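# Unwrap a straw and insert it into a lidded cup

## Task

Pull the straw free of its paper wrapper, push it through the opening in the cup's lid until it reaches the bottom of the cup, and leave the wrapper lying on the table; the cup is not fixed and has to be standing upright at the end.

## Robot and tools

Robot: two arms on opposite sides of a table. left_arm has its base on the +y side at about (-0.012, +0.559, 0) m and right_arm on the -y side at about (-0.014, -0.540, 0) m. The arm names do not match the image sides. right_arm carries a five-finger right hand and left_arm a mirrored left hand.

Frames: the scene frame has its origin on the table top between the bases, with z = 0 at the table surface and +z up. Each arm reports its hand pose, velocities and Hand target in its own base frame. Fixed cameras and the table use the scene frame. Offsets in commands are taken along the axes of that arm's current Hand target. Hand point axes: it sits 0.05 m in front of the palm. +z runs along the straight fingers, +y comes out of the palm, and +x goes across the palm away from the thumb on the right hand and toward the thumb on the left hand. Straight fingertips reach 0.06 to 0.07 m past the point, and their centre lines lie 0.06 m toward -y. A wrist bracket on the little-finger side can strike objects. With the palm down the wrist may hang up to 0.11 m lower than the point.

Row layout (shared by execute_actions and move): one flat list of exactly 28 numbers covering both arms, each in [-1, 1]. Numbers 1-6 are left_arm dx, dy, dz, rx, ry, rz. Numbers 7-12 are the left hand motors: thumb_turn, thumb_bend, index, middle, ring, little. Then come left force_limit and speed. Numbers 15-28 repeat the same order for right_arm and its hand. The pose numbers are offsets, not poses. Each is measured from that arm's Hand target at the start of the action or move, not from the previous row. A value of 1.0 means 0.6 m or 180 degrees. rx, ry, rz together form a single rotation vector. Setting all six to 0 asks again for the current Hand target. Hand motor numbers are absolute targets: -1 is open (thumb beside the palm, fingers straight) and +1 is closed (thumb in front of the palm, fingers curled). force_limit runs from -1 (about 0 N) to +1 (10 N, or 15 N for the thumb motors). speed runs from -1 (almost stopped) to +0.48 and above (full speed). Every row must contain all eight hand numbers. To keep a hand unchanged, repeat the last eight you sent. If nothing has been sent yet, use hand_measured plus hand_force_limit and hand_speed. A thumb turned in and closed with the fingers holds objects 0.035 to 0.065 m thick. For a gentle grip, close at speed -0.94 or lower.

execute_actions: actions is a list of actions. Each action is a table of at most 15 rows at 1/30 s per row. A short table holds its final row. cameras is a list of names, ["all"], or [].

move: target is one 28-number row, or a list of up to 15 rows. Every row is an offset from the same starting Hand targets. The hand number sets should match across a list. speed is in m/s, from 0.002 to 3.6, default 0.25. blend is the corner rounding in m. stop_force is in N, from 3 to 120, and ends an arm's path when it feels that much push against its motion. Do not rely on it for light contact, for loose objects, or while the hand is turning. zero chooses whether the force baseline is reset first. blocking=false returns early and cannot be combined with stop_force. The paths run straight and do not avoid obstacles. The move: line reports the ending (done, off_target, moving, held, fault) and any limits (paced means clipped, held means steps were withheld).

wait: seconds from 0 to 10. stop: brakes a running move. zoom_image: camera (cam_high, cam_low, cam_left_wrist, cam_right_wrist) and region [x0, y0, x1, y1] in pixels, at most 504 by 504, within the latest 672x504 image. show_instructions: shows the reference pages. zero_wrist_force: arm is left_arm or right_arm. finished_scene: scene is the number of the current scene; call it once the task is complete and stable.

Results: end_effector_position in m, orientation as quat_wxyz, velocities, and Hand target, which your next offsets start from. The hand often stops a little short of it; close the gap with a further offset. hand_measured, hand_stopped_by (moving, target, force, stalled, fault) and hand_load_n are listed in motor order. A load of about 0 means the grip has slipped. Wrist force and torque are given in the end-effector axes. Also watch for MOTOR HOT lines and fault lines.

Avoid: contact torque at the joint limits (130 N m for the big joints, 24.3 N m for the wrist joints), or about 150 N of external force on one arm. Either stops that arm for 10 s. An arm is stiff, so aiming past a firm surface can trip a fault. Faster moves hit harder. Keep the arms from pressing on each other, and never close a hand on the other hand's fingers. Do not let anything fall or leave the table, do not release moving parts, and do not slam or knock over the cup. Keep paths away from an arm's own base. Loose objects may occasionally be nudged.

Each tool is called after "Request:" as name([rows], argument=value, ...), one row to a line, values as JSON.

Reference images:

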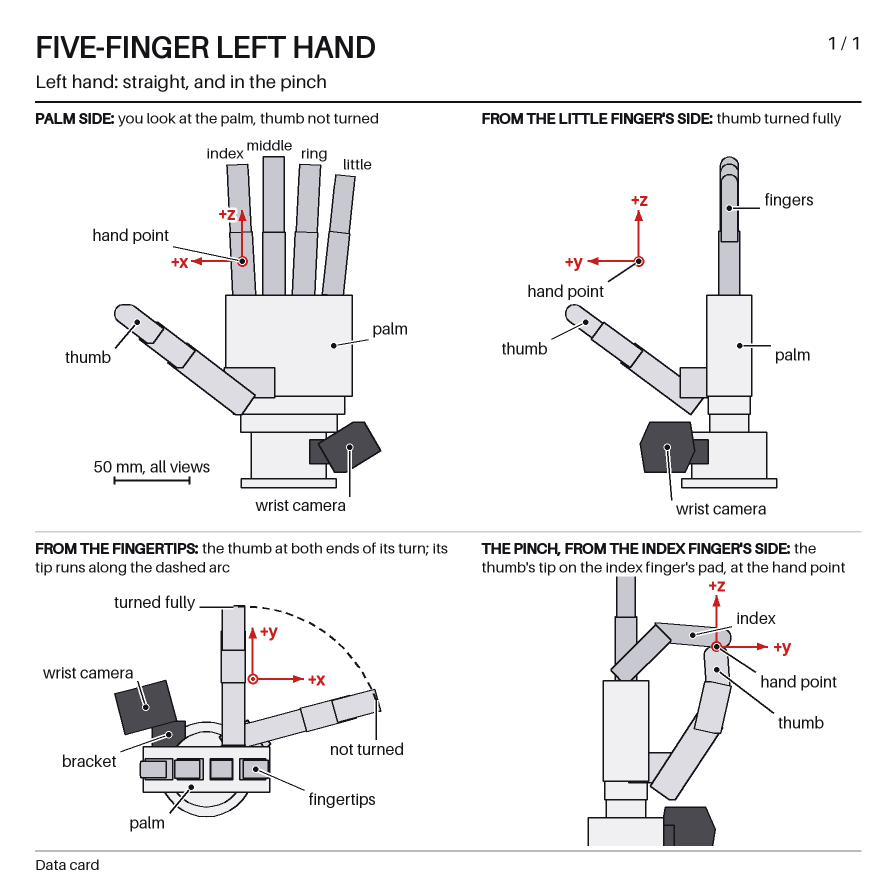

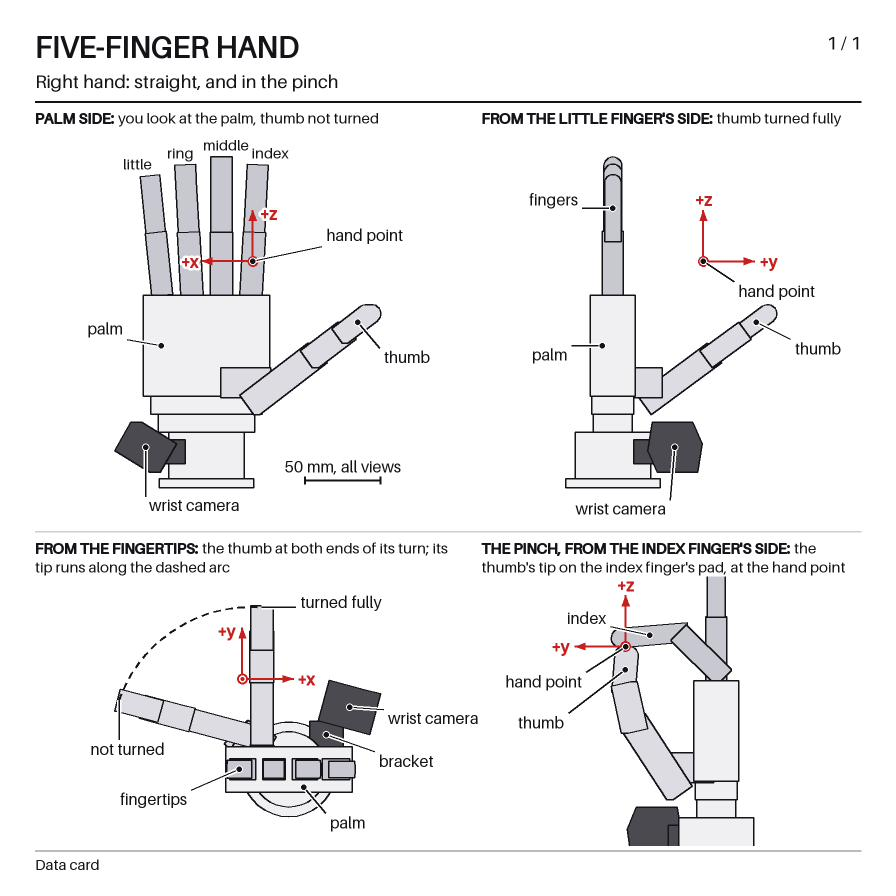

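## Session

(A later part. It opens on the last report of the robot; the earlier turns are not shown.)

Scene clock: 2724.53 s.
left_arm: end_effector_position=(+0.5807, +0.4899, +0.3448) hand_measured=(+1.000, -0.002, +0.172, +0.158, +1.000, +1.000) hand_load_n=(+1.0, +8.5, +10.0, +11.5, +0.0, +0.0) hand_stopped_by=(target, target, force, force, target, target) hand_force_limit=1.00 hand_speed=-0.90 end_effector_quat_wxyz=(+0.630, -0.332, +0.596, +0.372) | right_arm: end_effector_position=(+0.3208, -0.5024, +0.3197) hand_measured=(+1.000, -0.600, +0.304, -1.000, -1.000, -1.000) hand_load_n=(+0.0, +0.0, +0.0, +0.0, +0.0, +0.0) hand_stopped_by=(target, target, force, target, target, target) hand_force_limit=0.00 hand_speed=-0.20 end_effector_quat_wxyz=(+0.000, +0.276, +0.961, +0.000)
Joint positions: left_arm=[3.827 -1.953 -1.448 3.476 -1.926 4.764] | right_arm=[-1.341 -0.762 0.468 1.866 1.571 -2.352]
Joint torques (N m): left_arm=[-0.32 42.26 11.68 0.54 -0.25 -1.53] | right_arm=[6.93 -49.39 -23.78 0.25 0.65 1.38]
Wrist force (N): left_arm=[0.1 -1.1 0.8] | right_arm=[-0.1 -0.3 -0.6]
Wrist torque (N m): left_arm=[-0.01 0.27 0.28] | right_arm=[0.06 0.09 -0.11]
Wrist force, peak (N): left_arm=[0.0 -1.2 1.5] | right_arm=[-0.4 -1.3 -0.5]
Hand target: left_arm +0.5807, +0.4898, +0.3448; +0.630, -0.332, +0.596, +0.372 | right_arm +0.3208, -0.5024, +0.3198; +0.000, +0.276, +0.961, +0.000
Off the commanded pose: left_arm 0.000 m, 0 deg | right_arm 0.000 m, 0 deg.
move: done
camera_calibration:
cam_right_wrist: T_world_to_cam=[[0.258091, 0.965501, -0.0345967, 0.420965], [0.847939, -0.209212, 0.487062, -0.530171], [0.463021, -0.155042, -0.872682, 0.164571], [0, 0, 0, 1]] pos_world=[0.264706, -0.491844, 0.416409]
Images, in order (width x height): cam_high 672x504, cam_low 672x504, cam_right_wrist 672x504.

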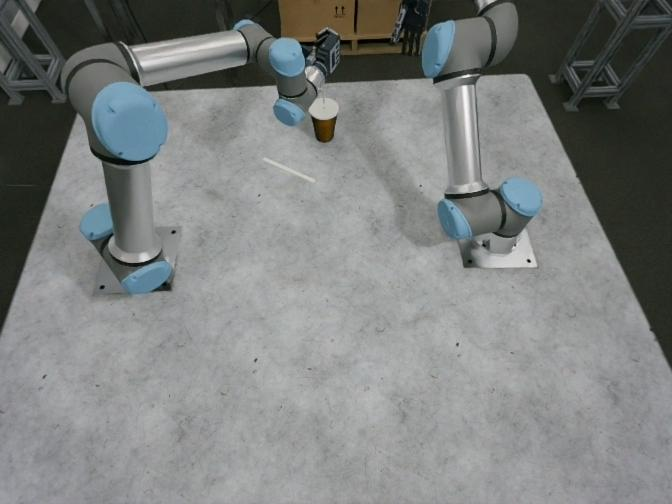

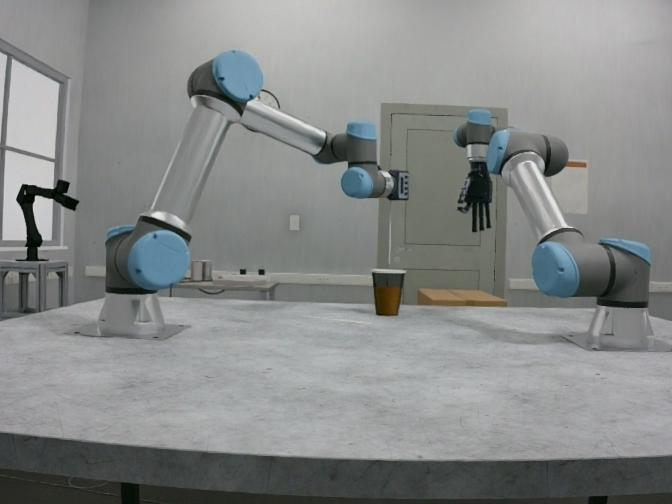

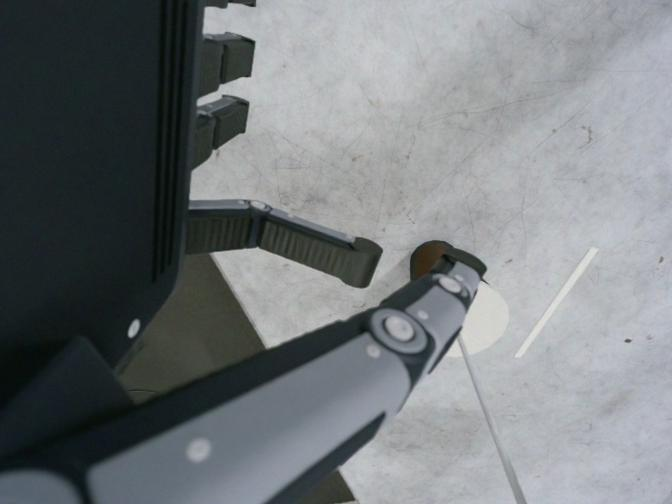

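Request:
move(target=[0.0112,-0.0038,-0.0065,0,0,0,1,0,0.63,0.6,1,1,1.0,-0.9,0,-0.1,0,0,0,0,1,-0.6,1,-1,-1,-1,0,-0.2], speed=0.1, stop_force=4, cameras=["cam_low","cam_high","cam_right_wrist"])

Request:
zoom_image(camera="cam_right_wrist", region=[470, 240, 610, 380])

Request:
zoom_image(camera="cam_low", region=[360, 240, 420, 320])

Request:
zoom_image(camera="cam_high", region=[300, 80, 350, 130])

Scene clock: 2741.10 s.
left_arm: end_effector_position=(+0.5808, +0.4858, +0.3377) hand_measured=(+1.000, -0.002, +0.172, +0.158, +1.000, +1.000) hand_load_n=(+1.0, +9.0, +10.0, +12.0, +0.0, +0.0) hand_stopped_by=(target, target, force, force, target, target) hand_force_limit=1.00 hand_speed=-0.90 end_effector_quat_wxyz=(+0.630, -0.332, +0.596, +0.372) | right_arm: end_effector_position=(+0.2885, -0.5520, +0.3190) hand_measured=(+1.000, -0.600, +0.304, -1.000, -1.000, -1.000) hand_load_n=(+0.0, +0.0, +0.0, +0.0, +0.0, +0.0) hand_stopped_by=(target, target, force, target, target, target) hand_force_limit=0.00 hand_speed=-0.20 end_effector_quat_wxyz=(+0.012, +0.281, +0.960, -0.010)
Joint positions: left_arm=[3.821 -1.954 -1.466 3.494 -1.932 4.765] | right_arm=[-1.416 -0.541 0.035 2.049 1.556 -2.417]
Joint torques (N m): left_arm=[4.77 31.52 30.75 -0.23 2.32 1.9] | right_arm=[0.22 -40.55 -20.92 4.61 1.69 2.2]
Wrist force (N): left_arm=[-0.2 -0.8 0.7] | right_arm=[0.1 -0.5 -0.5]
Wrist torque (N m): left_arm=[0.02 0.30 0.23] | right_arm=[0.05 0.05 -0.12]
Wrist force, peak (N): left_arm=[-0.2 -1.3 1.0] | right_arm=[0.3 -1.5 -0.5]
Hand target: left_arm +0.5808, +0.4858, +0.3377; +0.630, -0.332, +0.596, +0.372 | right_arm +0.2890, -0.5533, +0.3198; +0.000, +0.276, +0.961, +0.000
Off the commanded pose: left_arm 0.000 m, 0 deg | right_arm 0.002 m, 2 deg.
elbow stopped short (right arm): the move would have taken joint 3 (elbow) straighter than the controller allows.
move: done
camera_calibration:
cam_right_wrist: T_world_to_cam=[[0.269146, 0.961553, -0.0545529, 0.478238], [0.836511, -0.205324, 0.508026, -0.514155], [0.477293, -0.182368, -0.859612, 0.147816], [0, 0, 0, 1]] pos_world=[0.230829, -0.538462, 0.414358]
Images, in order (width x height): cam_high 672x504, cam_low 672x504, cam_right_wrist 672x504.

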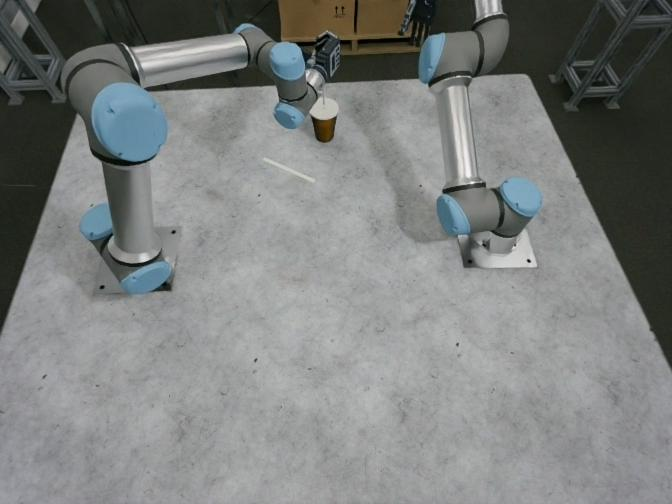

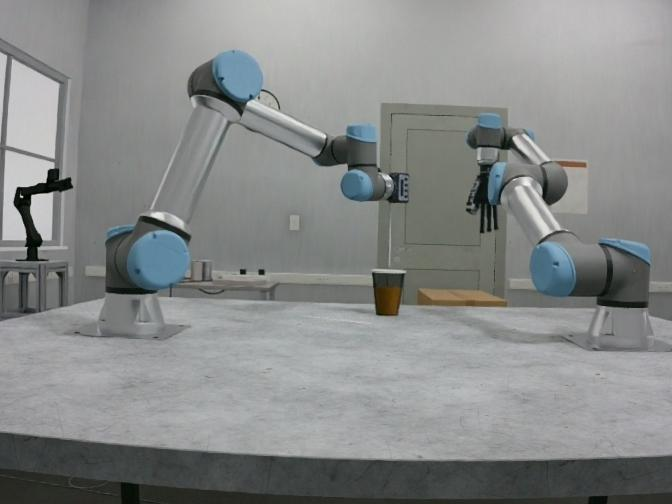

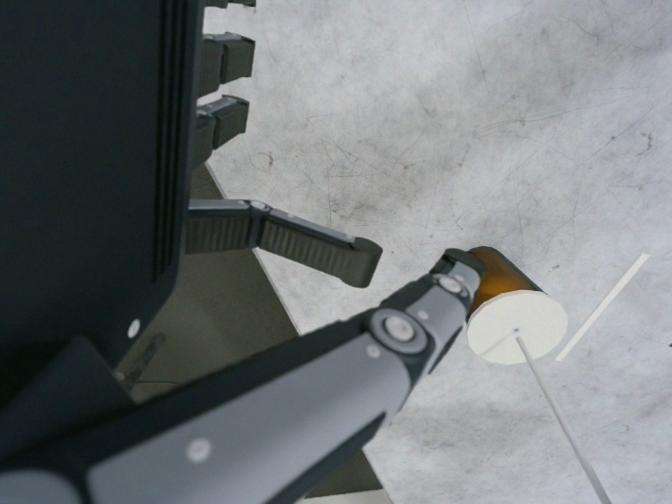

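Scaled by 3.600.

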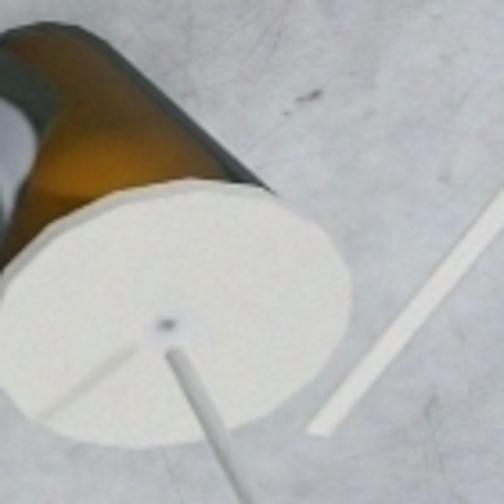

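Scaled by 6.300.

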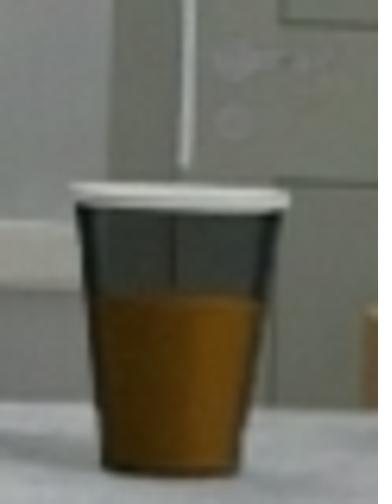

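Scaled by 10.080.

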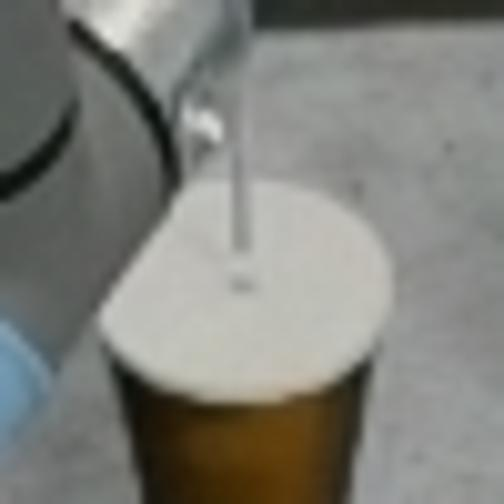

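Request:
move(target=[0.00973,-0.0001,-0.0043,0,0,0,1,0,0.63,0.6,1,1,1.0,-0.9,0,0.01,0,0,0,0,1,-0.6,1,-1,-1,-1,0,-0.2], speed=0.03, stop_force=3, cameras=["cam_low","cam_high","cam_right_wrist"])

Request:
zoom_image(camera="cam_right_wrist", region=[480, 290, 560, 370])

Request:
zoom_image(camera="cam_low", region=[360, 240, 420, 320])

Request:
zoom_image(camera="cam_high", region=[300, 80, 350, 130])

Scene clock: 2778.63 s.
left_arm: end_effector_position=(+0.5796, +0.4840, +0.3317) hand_measured=(+1.000, -0.002, +0.172, +0.158, +1.000, +1.000) hand_load_n=(+1.0, +8.5, +10.0, +11.5, +0.0, +0.0) hand_stopped_by=(target, target, force, force, target, target) hand_force_limit=1.00 hand_speed=-0.90 end_effector_quat_wxyz=(+0.630, -0.332, +0.596, +0.372) | right_arm: end_effector_position=(+0.2918, -0.5472, +0.3191) hand_measured=(+1.000, -0.600, +0.304, -1.000, -1.000, -1.000) hand_load_n=(+0.0, +0.0, +0.5, +0.0, +0.0, +0.0) hand_stopped_by=(target, target, force, target, target, target) hand_force_limit=0.00 hand_speed=-0.20 end_effector_quat_wxyz=(+0.007, +0.279, +0.960, -0.005)
Joint positions: left_arm=[3.82 -1.953 -1.483 3.511 -1.933 4.765] | right_arm=[-1.406 -0.54 0.035 2.061 1.563 -2.412]
Joint torques (N m): left_arm=[-1.45 41.86 28.75 -0.2 -1.06 1.98] | right_arm=[-6.05 -42.32 -21.29 -0.36 -1.27 -0.2]
Wrist force (N): left_arm=[-0.1 -1.0 1.1] | right_arm=[0.0 -0.5 -0.8]
Wrist torque (N m): left_arm=[-0.03 0.28 0.24] | right_arm=[0.07 0.07 -0.16]
Wrist force, peak (N): left_arm=[-0.1 -1.2 1.3] | right_arm=[-0.1 -0.5 -0.7]
Hand target: left_arm +0.5796, +0.4840, +0.3317; +0.630, -0.332, +0.596, +0.372 | right_arm +0.2922, -0.5482, +0.3198; +0.000, +0.276, +0.961, +0.000
Off the commanded pose: left_arm 0.000 m, 0 deg | right_arm 0.001 m, 1 deg.
elbow stopped short (right arm): the move would have taken joint 3 (elbow) straighter than the controller allows.
move: done
camera_calibration:
cam_right_wrist: T_world_to_cam=[[0.264067, 0.96344, -0.0452962, 0.472242], [0.841744, -0.207274, 0.498503, -0.515474], [0.470889, -0.169766, -0.865704, 0.157944], [0, 0, 0, 1]] pos_world=[0.234819, -0.535008, 0.415089]
Images, in order (width x height): cam_high 672x504, cam_low 672x504, cam_right_wrist 672x504.

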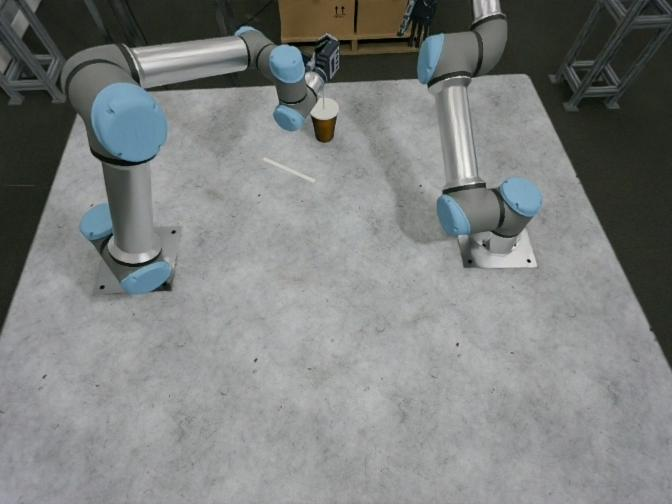

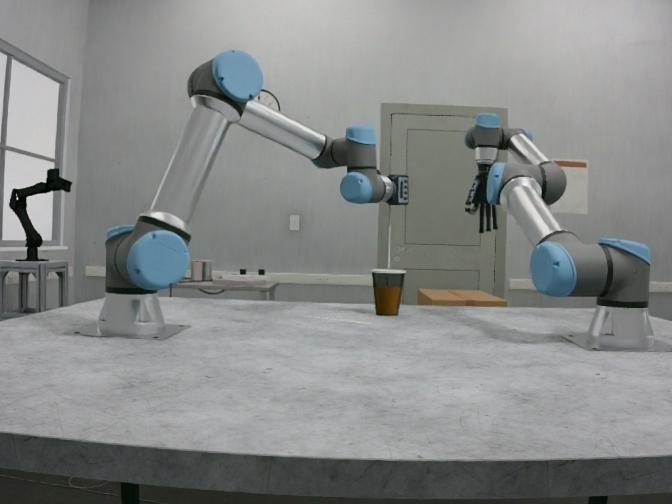

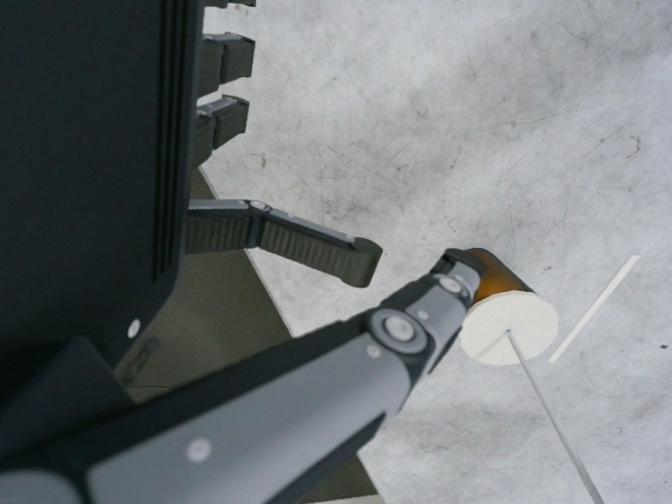

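Scaled by 6.300.

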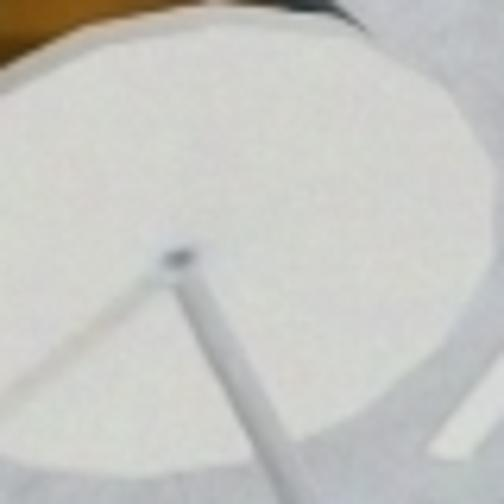

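Scaled by 6.300.

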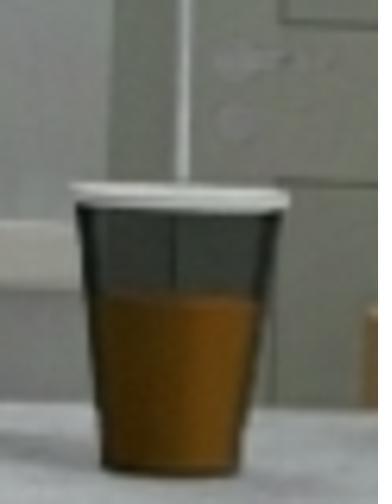

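Scaled by 10.080.

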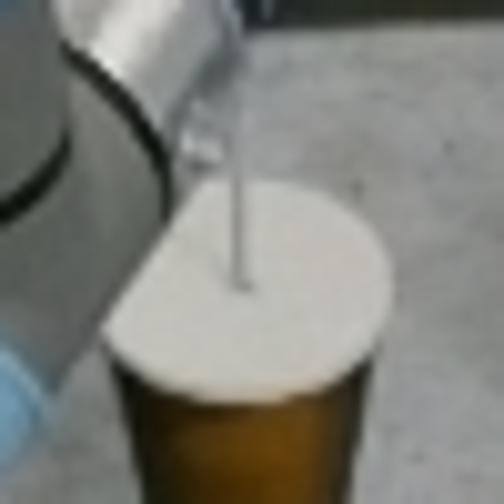

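Request:
move([
  [0,-0.0014,-0.0003,0,0,0,1,0,0.63,0.6,1,1,1.0,-0.9,0,0,0,0,0,0,1,-0.6,1,-1,-1,-1,0,-0.2],
  [0.0333,-0.0022,-0.0027,0,0,0,1,0,0.63,0.6,1,1,1.0,-0.9,0,0,0,0,0,0,1,-0.6,1,-1,-1,-1,0,-0.2],
], speed=0.012, stop_force=3, cameras=["cam_low","cam_high","cam_right_wrist"])

Request:
zoom_image(camera="cam_right_wrist", region=[480, 290, 560, 370])

Request:
zoom_image(camera="cam_low", region=[360, 240, 420, 320])

Scene clock: 2792.57 s.
left_arm: end_effector_position=(+0.5802, +0.4834, +0.3253) hand_measured=(+1.000, -0.002, +0.172, +0.158, +1.000, +1.000) hand_load_n=(+0.5, +8.5, +10.0, +11.5, +0.0, +0.0) hand_stopped_by=(target, target, force, force, target, target) hand_force_limit=1.00 hand_speed=-0.90 end_effector_quat_wxyz=(+0.630, -0.332, +0.596, +0.372) | right_arm: end_effector_position=(+0.2918, -0.5472, +0.3191) hand_measured=(+1.000, -0.600, +0.304, -1.000, -1.000, -1.000) hand_load_n=(+0.0, +0.0, +0.0, +0.0, +0.0, +0.0) hand_stopped_by=(target, target, force, target, target, target) hand_force_limit=0.00 hand_speed=-0.20 end_effector_quat_wxyz=(+0.007, +0.279, +0.960, -0.005)
Joint positions: left_arm=[3.818 -1.959 -1.492 3.526 -1.935 4.765] | right_arm=[-1.406 -0.54 0.035 2.061 1.563 -2.412]
Joint torques (N m): left_arm=[0.94 39.39 29.4 0.92 -0.48 1.2] | right_arm=[-7.13 -50.97 -22.61 -0.2 -1.21 -0.28]
Wrist force (N): left_arm=[-2.9 -0.8 1.3] | right_arm=[-0.2 -0.3 -0.6]
Wrist torque (N m): left_arm=[-0.04 0.27 0.21] | right_arm=[0.09 0.10 -0.18]
Wrist force, peak (N): left_arm=[-6.1 -0.4 1.4] | right_arm=[-0.1 -0.4 -0.8]
Hand target: left_arm +0.5802, +0.4834, +0.3253; +0.630, -0.332, +0.596, +0.372 (not the last commanded pose) | right_arm +0.2922, -0.5482, +0.3198; +0.000, +0.276, +0.961, +0.000
Off the commanded pose: left_arm 0.014 m, 0 deg | right_arm 0.001 m, 1 deg.
elbow stopped short (right arm): the move would have taken joint 3 (elbow) straighter than the controller allows.
move: contact (left_arm); path passed 1 of 2 targets
camera_calibration:
cam_right_wrist: T_world_to_cam=[[0.264067, 0.96344, -0.0452962, 0.472242], [0.841744, -0.207274, 0.498503, -0.515474], [0.470889, -0.169766, -0.865704, 0.157944], [0, 0, 0, 1]] pos_world=[0.234819, -0.535008, 0.415089]
Images, in order (width x height): cam_high 672x504, cam_low 672x504, cam_right_wrist 672x504.

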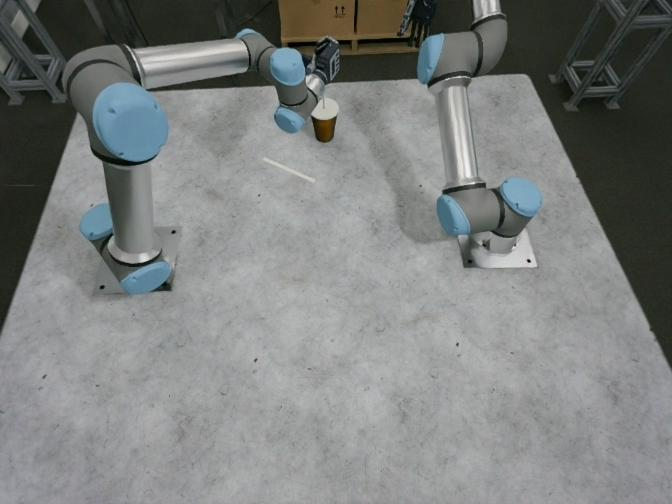

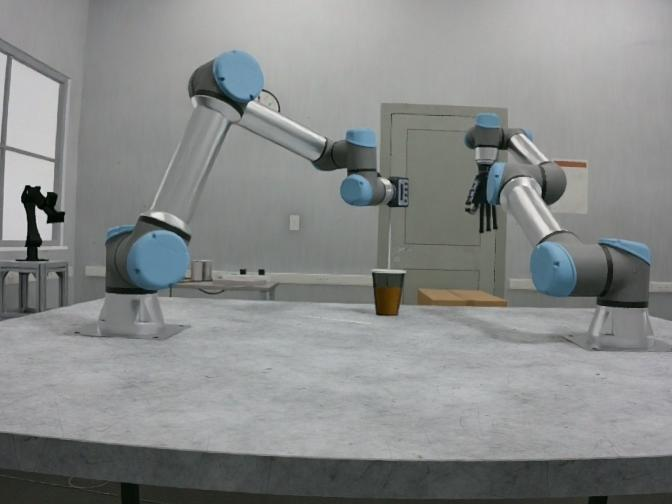

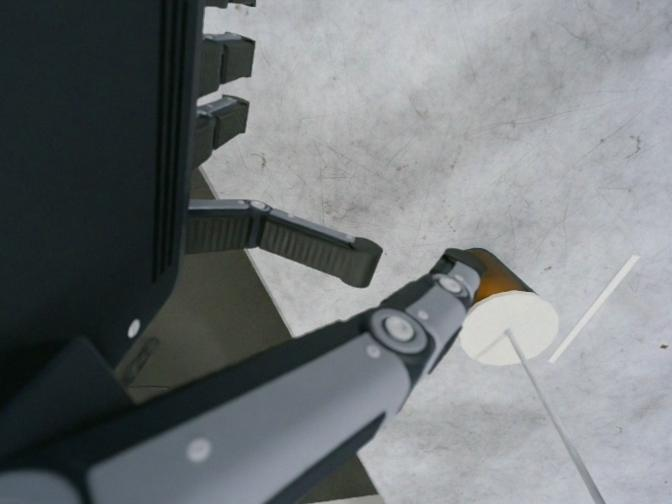

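Scaled by 6.300.

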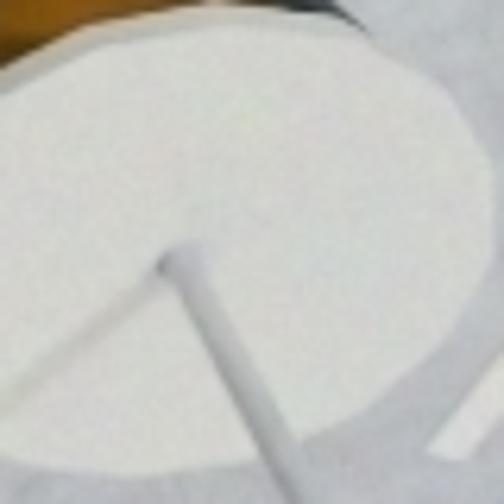

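Scaled by 6.300.

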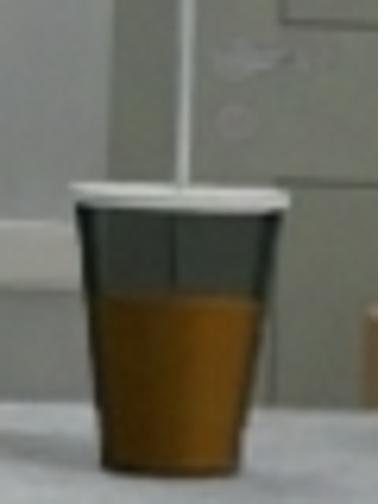

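Request:
move([
  [-0.0025,0.0016,0.0024,0,0,0,1,0,0.63,0.6,1,1,1.0,-0.9,0,0,0,0,0,0,1,-0.6,1,-1,-1,-1,0,-0.2],
  [0.0308,0.0007,0.0,0,0,0,1,0,0.63,0.6,1,1,1.0,-0.9,0,0,0,0,0,0,1,-0.6,1,-1,-1,-1,0,-0.2],
], speed=0.012, stop_force=3, zero=false, cameras=["cam_low","cam_high","cam_right_wrist"])

Request:
zoom_image(camera="cam_right_wrist", region=[480, 290, 560, 370])

Request:
zoom_image(camera="cam_low", region=[360, 240, 420, 320])

Scene clock: 2813.07 s.
left_arm: end_effector_position=(+0.5802, +0.4851, +0.3257) hand_measured=(+1.000, -0.002, +0.172, +0.158, +1.000, +1.000) hand_load_n=(+0.5, +8.5, +9.5, +12.0, +0.0, +0.0) hand_stopped_by=(target, target, force, force, target, target) hand_force_limit=1.00 hand_speed=-0.90 end_effector_quat_wxyz=(+0.630, -0.332, +0.596, +0.372) | right_arm: end_effector_position=(+0.2918, -0.5472, +0.3191) hand_measured=(+1.000, -0.600, +0.304, -1.000, -1.000, -1.000) hand_load_n=(+0.0, +0.0, +0.0, +0.0, +0.0, +0.0) hand_stopped_by=(target, target, force, target, target, target) hand_force_limit=0.00 hand_speed=-0.20 end_effector_quat_wxyz=(+0.007, +0.279, +0.960, -0.005)
Joint positions: left_arm=[3.821 -1.96 -1.49 3.524 -1.932 4.765] | right_arm=[-1.406 -0.54 0.035 2.061 1.563 -2.412]
Joint torques (N m): left_arm=[5.48 41.7 31.37 2.01 1.53 -1.63] | right_arm=[-6.03 -61 -22.21 -0.14 -1.29 -0.12]
Wrist force (N): left_arm=[0.1 -1.0 0.7] | right_arm=[0.1 -0.5 -0.6]
Wrist torque (N m): left_arm=[-0.02 0.27 0.24] | right_arm=[0.06 0.06 -0.16]
Wrist force, peak (N): left_arm=[-5.1 -0.9 1.5] | right_arm=[0.0 -0.6 -0.7]
Hand target: left_arm +0.5802, +0.4851, +0.3257; +0.630, -0.332, +0.596, +0.372 (not the last commanded pose) | right_arm +0.2922, -0.5482, +0.3198; +0.000, +0.276, +0.961, +0.000
Off the commanded pose: left_arm 0.019 m, 0 deg | right_arm 0.001 m, 1 deg.
elbow stopped short (right arm): the move would have taken joint 3 (elbow) straighter than the controller allows.
move: contact (left_arm); path passed 1 of 2 targets
camera_calibration:
cam_right_wrist: T_world_to_cam=[[0.264067, 0.96344, -0.0452962, 0.472242], [0.841744, -0.207274, 0.498503, -0.515474], [0.470889, -0.169766, -0.865704, 0.157944], [0, 0, 0, 1]] pos_world=[0.234819, -0.535008, 0.415089]
Images, in order (width x height): cam_high 672x504, cam_low 672x504, cam_right_wrist 672x504.

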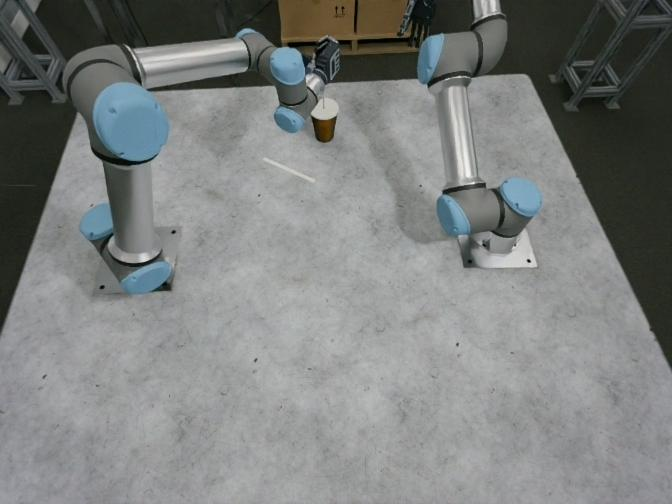

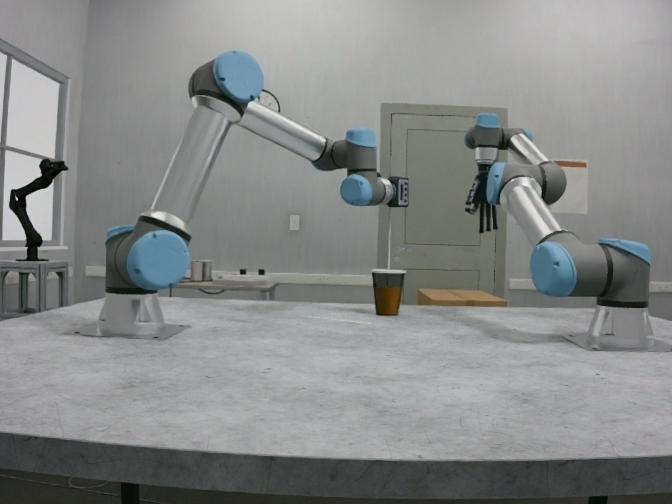

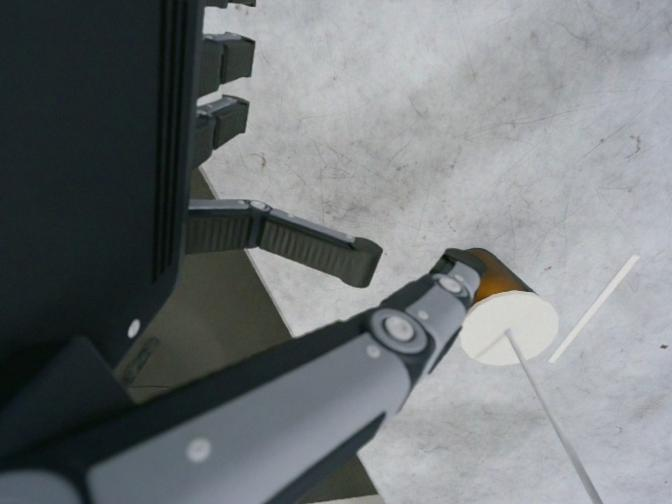

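Scaled by 6.300.

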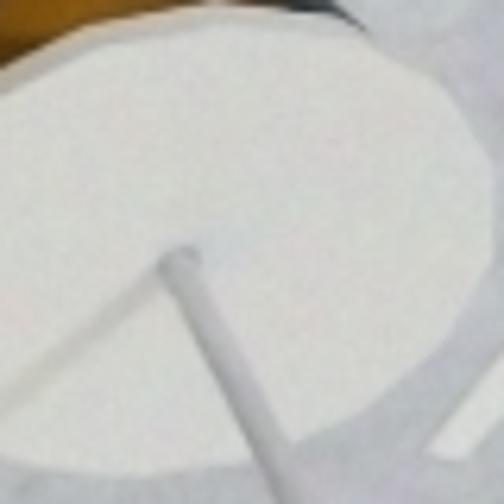

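Scaled by 6.300.

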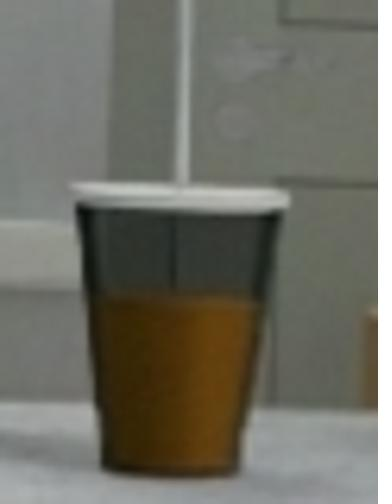

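Request:
move([
  [-0.0017,-0.001,0.0013,0,0,0,1,0,0.63,0.6,1,1,1.0,-0.9,0,0,0,0,0,0,1,-0.6,1,-1,-1,-1,0,-0.2],
  [0.0308,-0.0018,-0.0009,0,0,0,1,0,0.63,0.6,1,1,1.0,-0.9,0,0,0,0,0,0,1,-0.6,1,-1,-1,-1,0,-0.2],
], speed=0.012, stop_force=3, zero=false, cameras=["cam_low","cam_high","cam_right_wrist"])

Request:
zoom_image(camera="cam_right_wrist", region=[480, 290, 560, 370])

Request:
zoom_image(camera="cam_low", region=[360, 240, 420, 320])

Scene clock: 2826.23 s.
left_arm: end_effector_position=(+0.5811, +0.4855, +0.3259) hand_measured=(+1.000, -0.002, +0.172, +0.158, +1.000, +1.000) hand_load_n=(+0.5, +8.5, +10.0, +11.5, +0.0, +0.0) hand_stopped_by=(target, target, force, force, target, target) hand_force_limit=1.00 hand_speed=-0.90 end_effector_quat_wxyz=(+0.630, -0.332, +0.596, +0.372) | right_arm: end_effector_position=(+0.2918, -0.5472, +0.3191) hand_measured=(+1.000, -0.600, +0.304, -1.000, -1.000, -1.000) hand_load_n=(+0.0, +0.0, +0.0, +0.0, +0.0, +0.0) hand_stopped_by=(target, target, force, target, target, target) hand_force_limit=0.00 hand_speed=-0.20 end_effector_quat_wxyz=(+0.007, +0.279, +0.960, -0.005)
Joint positions: left_arm=[3.82 -1.962 -1.486 3.523 -1.933 4.765] | right_arm=[-1.406 -0.54 0.035 2.061 1.563 -2.412]
Joint torques (N m): left_arm=[1.74 39.36 27.69 1.37 2.21 0.78] | right_arm=[-7.18 -60.85 -21.74 -0.33 -1.32 -0.35]
Wrist force (N): left_arm=[-3.4 -1.0 1.3] | right_arm=[-0.1 -0.4 -0.6]
Wrist torque (N m): left_arm=[-0.04 0.31 0.21] | right_arm=[0.07 0.09 -0.17]
Wrist force, peak (N): left_arm=[-8.2 -0.5 1.5] | right_arm=[0.2 -0.5 -0.7]
Hand target: left_arm +0.5811, +0.4855, +0.3259; +0.630, -0.332, +0.596, +0.372 (not the last commanded pose) | right_arm +0.2922, -0.5482, +0.3198; +0.000, +0.276, +0.961, +0.000
Off the commanded pose: left_arm 0.019 m, 0 deg | right_arm 0.001 m, 1 deg.
elbow stopped short (right arm): the move would have taken joint 3 (elbow) straighter than the controller allows.
move: contact (left_arm); path passed 1 of 2 targets
camera_calibration:
cam_right_wrist: T_world_to_cam=[[0.264067, 0.96344, -0.0452962, 0.472242], [0.841744, -0.207274, 0.498503, -0.515474], [0.470889, -0.169766, -0.865704, 0.157944], [0, 0, 0, 1]] pos_world=[0.234819, -0.535008, 0.415089]
Images, in order (width x height): cam_high 672x504, cam_low 672x504, cam_right_wrist 672x504.

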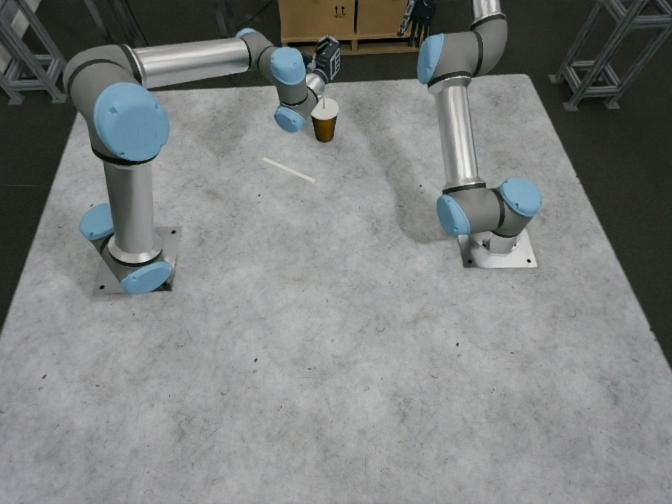

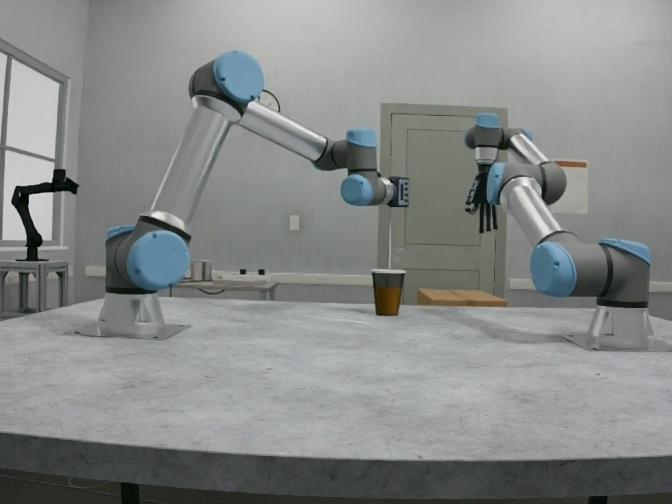

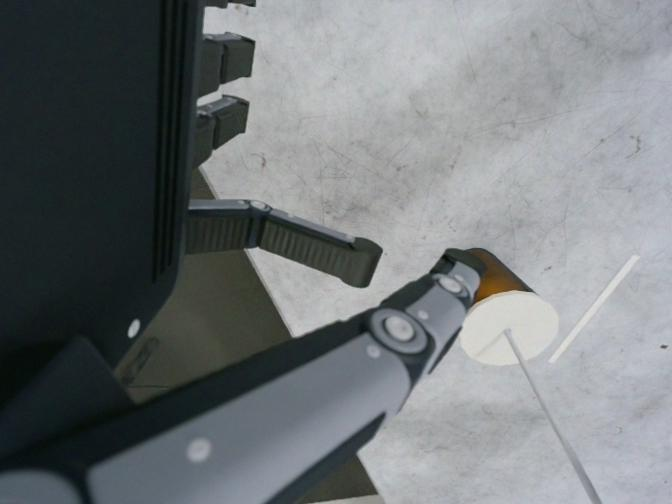

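Scaled by 6.300.

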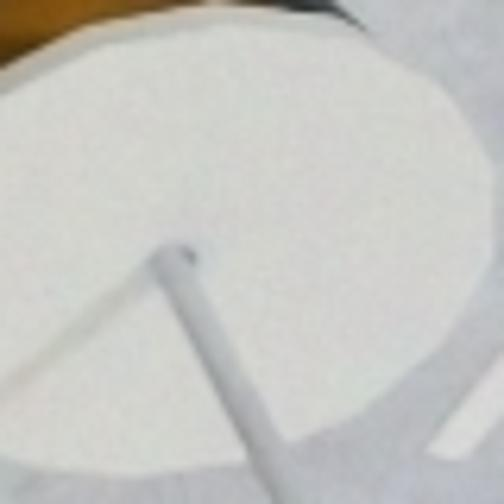

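Scaled by 6.300.

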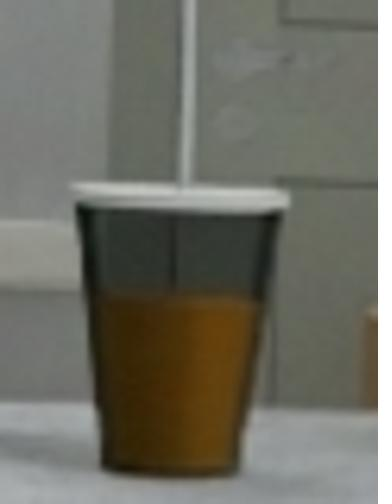

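Request:
move([
  [-0.0025,-0.0009,-0.0004,0,0,0,1,0,0.63,0.6,1,1,1.0,-0.9,0,0,0,0,0,0,1,-0.6,1,-1,-1,-1,0,-0.2],
  [0.0308,-0.0017,-0.0027,0,0,0,1,0,0.63,0.6,1,1,1.0,-0.9,0,0,0,0,0,0,1,-0.6,1,-1,-1,-1,0,-0.2],
], speed=0.01, stop_force=3, zero=false, cameras=["cam_low","cam_high","cam_right_wrist"])

Request:
zoom_image(camera="cam_right_wrist", region=[480, 290, 560, 370])

Request:
zoom_image(camera="cam_high", region=[300, 80, 350, 130])

Scene clock: 2841.93 s.
left_arm: end_effector_position=(+0.5815, +0.4849, +0.3259) hand_measured=(+1.000, -0.002, +0.172, +0.158, +1.000, +1.000) hand_load_n=(+0.5, +8.5, +10.0, +11.5, +0.0, +0.0) hand_stopped_by=(target, target, force, force, target, target) hand_force_limit=1.00 hand_speed=-0.90 end_effector_quat_wxyz=(+0.630, -0.332, +0.596, +0.372) | right_arm: end_effector_position=(+0.2918, -0.5472, +0.3191) hand_measured=(+1.000, -0.600, +0.304, -1.000, -1.000, -1.000) hand_load_n=(+0.5, +0.0, +0.0, +0.0, +0.0, +0.0) hand_stopped_by=(target, target, force, target, target, target) hand_force_limit=0.00 hand_speed=-0.20 end_effector_quat_wxyz=(+0.007, +0.279, +0.960, -0.005)
Joint positions: left_arm=[3.819 -1.962 -1.486 3.524 -1.934 4.765] | right_arm=[-1.406 -0.54 0.035 2.061 1.563 -2.412]
Joint torques (N m): left_arm=[-4.01 38.69 28.44 0.99 -2.44 0.84] | right_arm=[-6.59 -60.17 -20.63 -0.17 -1.01 -0.11]
Wrist force (N): left_arm=[-3.7 -0.9 1.2] | right_arm=[0.0 -0.4 -0.5]
Wrist torque (N m): left_arm=[-0.03 0.27 0.22] | right_arm=[0.07 0.06 -0.16]
Wrist force, peak (N): left_arm=[-7.3 -0.6 1.5] | right_arm=[-0.2 -0.7 -0.5]
Hand target: left_arm +0.5815, +0.4849, +0.3259; +0.630, -0.332, +0.596, +0.372 (not the last commanded pose) | right_arm +0.2922, -0.5482, +0.3198; +0.000, +0.276, +0.961, +0.000
Off the commanded pose: left_arm 0.019 m, 0 deg | right_arm 0.001 m, 1 deg.
elbow stopped short (right arm): the move would have taken joint 3 (elbow) straighter than the controller allows.
move: contact (left_arm); path passed 1 of 2 targets
camera_calibration:
cam_right_wrist: T_world_to_cam=[[0.264067, 0.96344, -0.0452962, 0.472242], [0.841744, -0.207274, 0.498503, -0.515474], [0.470889, -0.169766, -0.865704, 0.157944], [0, 0, 0, 1]] pos_world=[0.234819, -0.535008, 0.415089]
Images, in order (width x height): cam_high 672x504, cam_low 672x504, cam_right_wrist 672x504.

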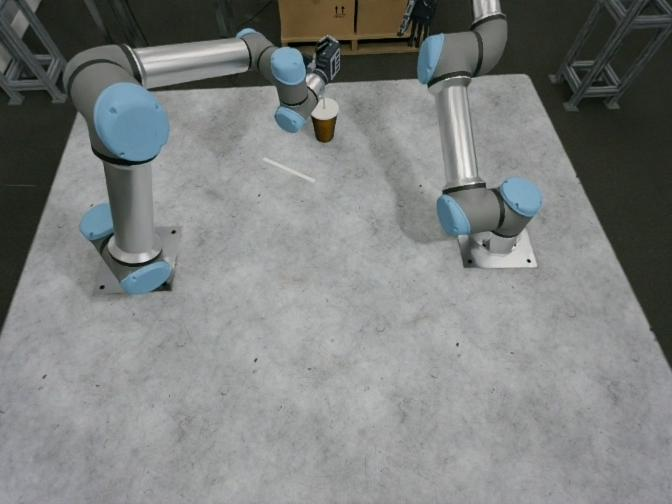

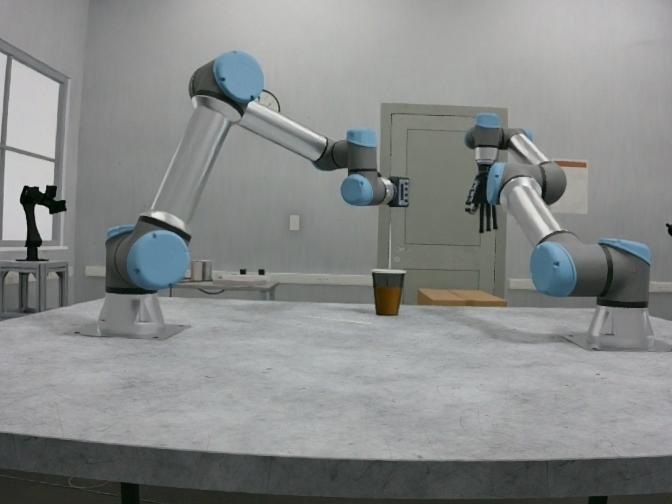

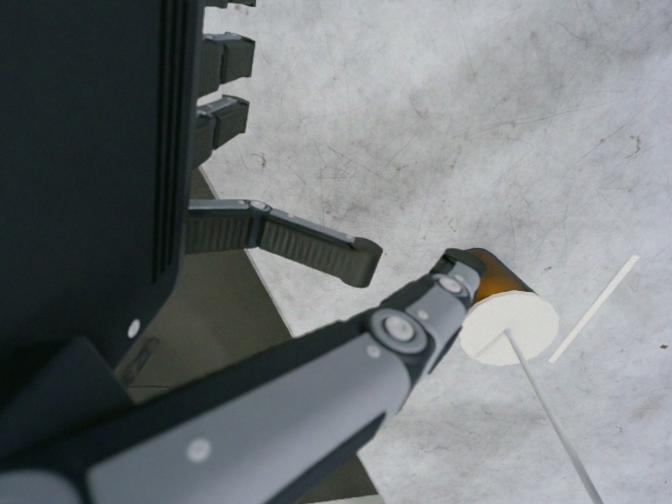

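Scaled by 6.300.

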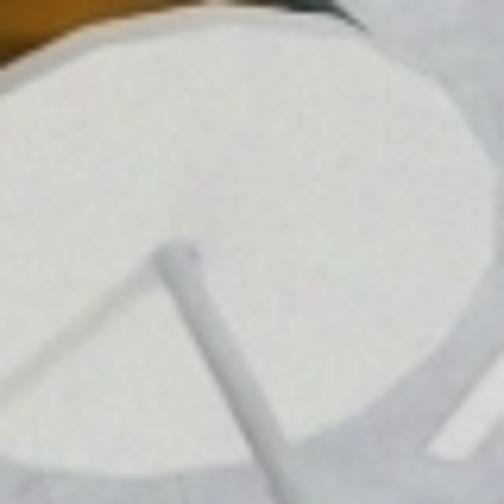

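Scaled by 10.080.

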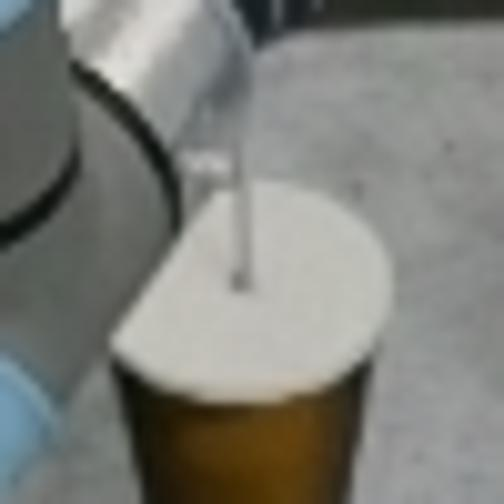

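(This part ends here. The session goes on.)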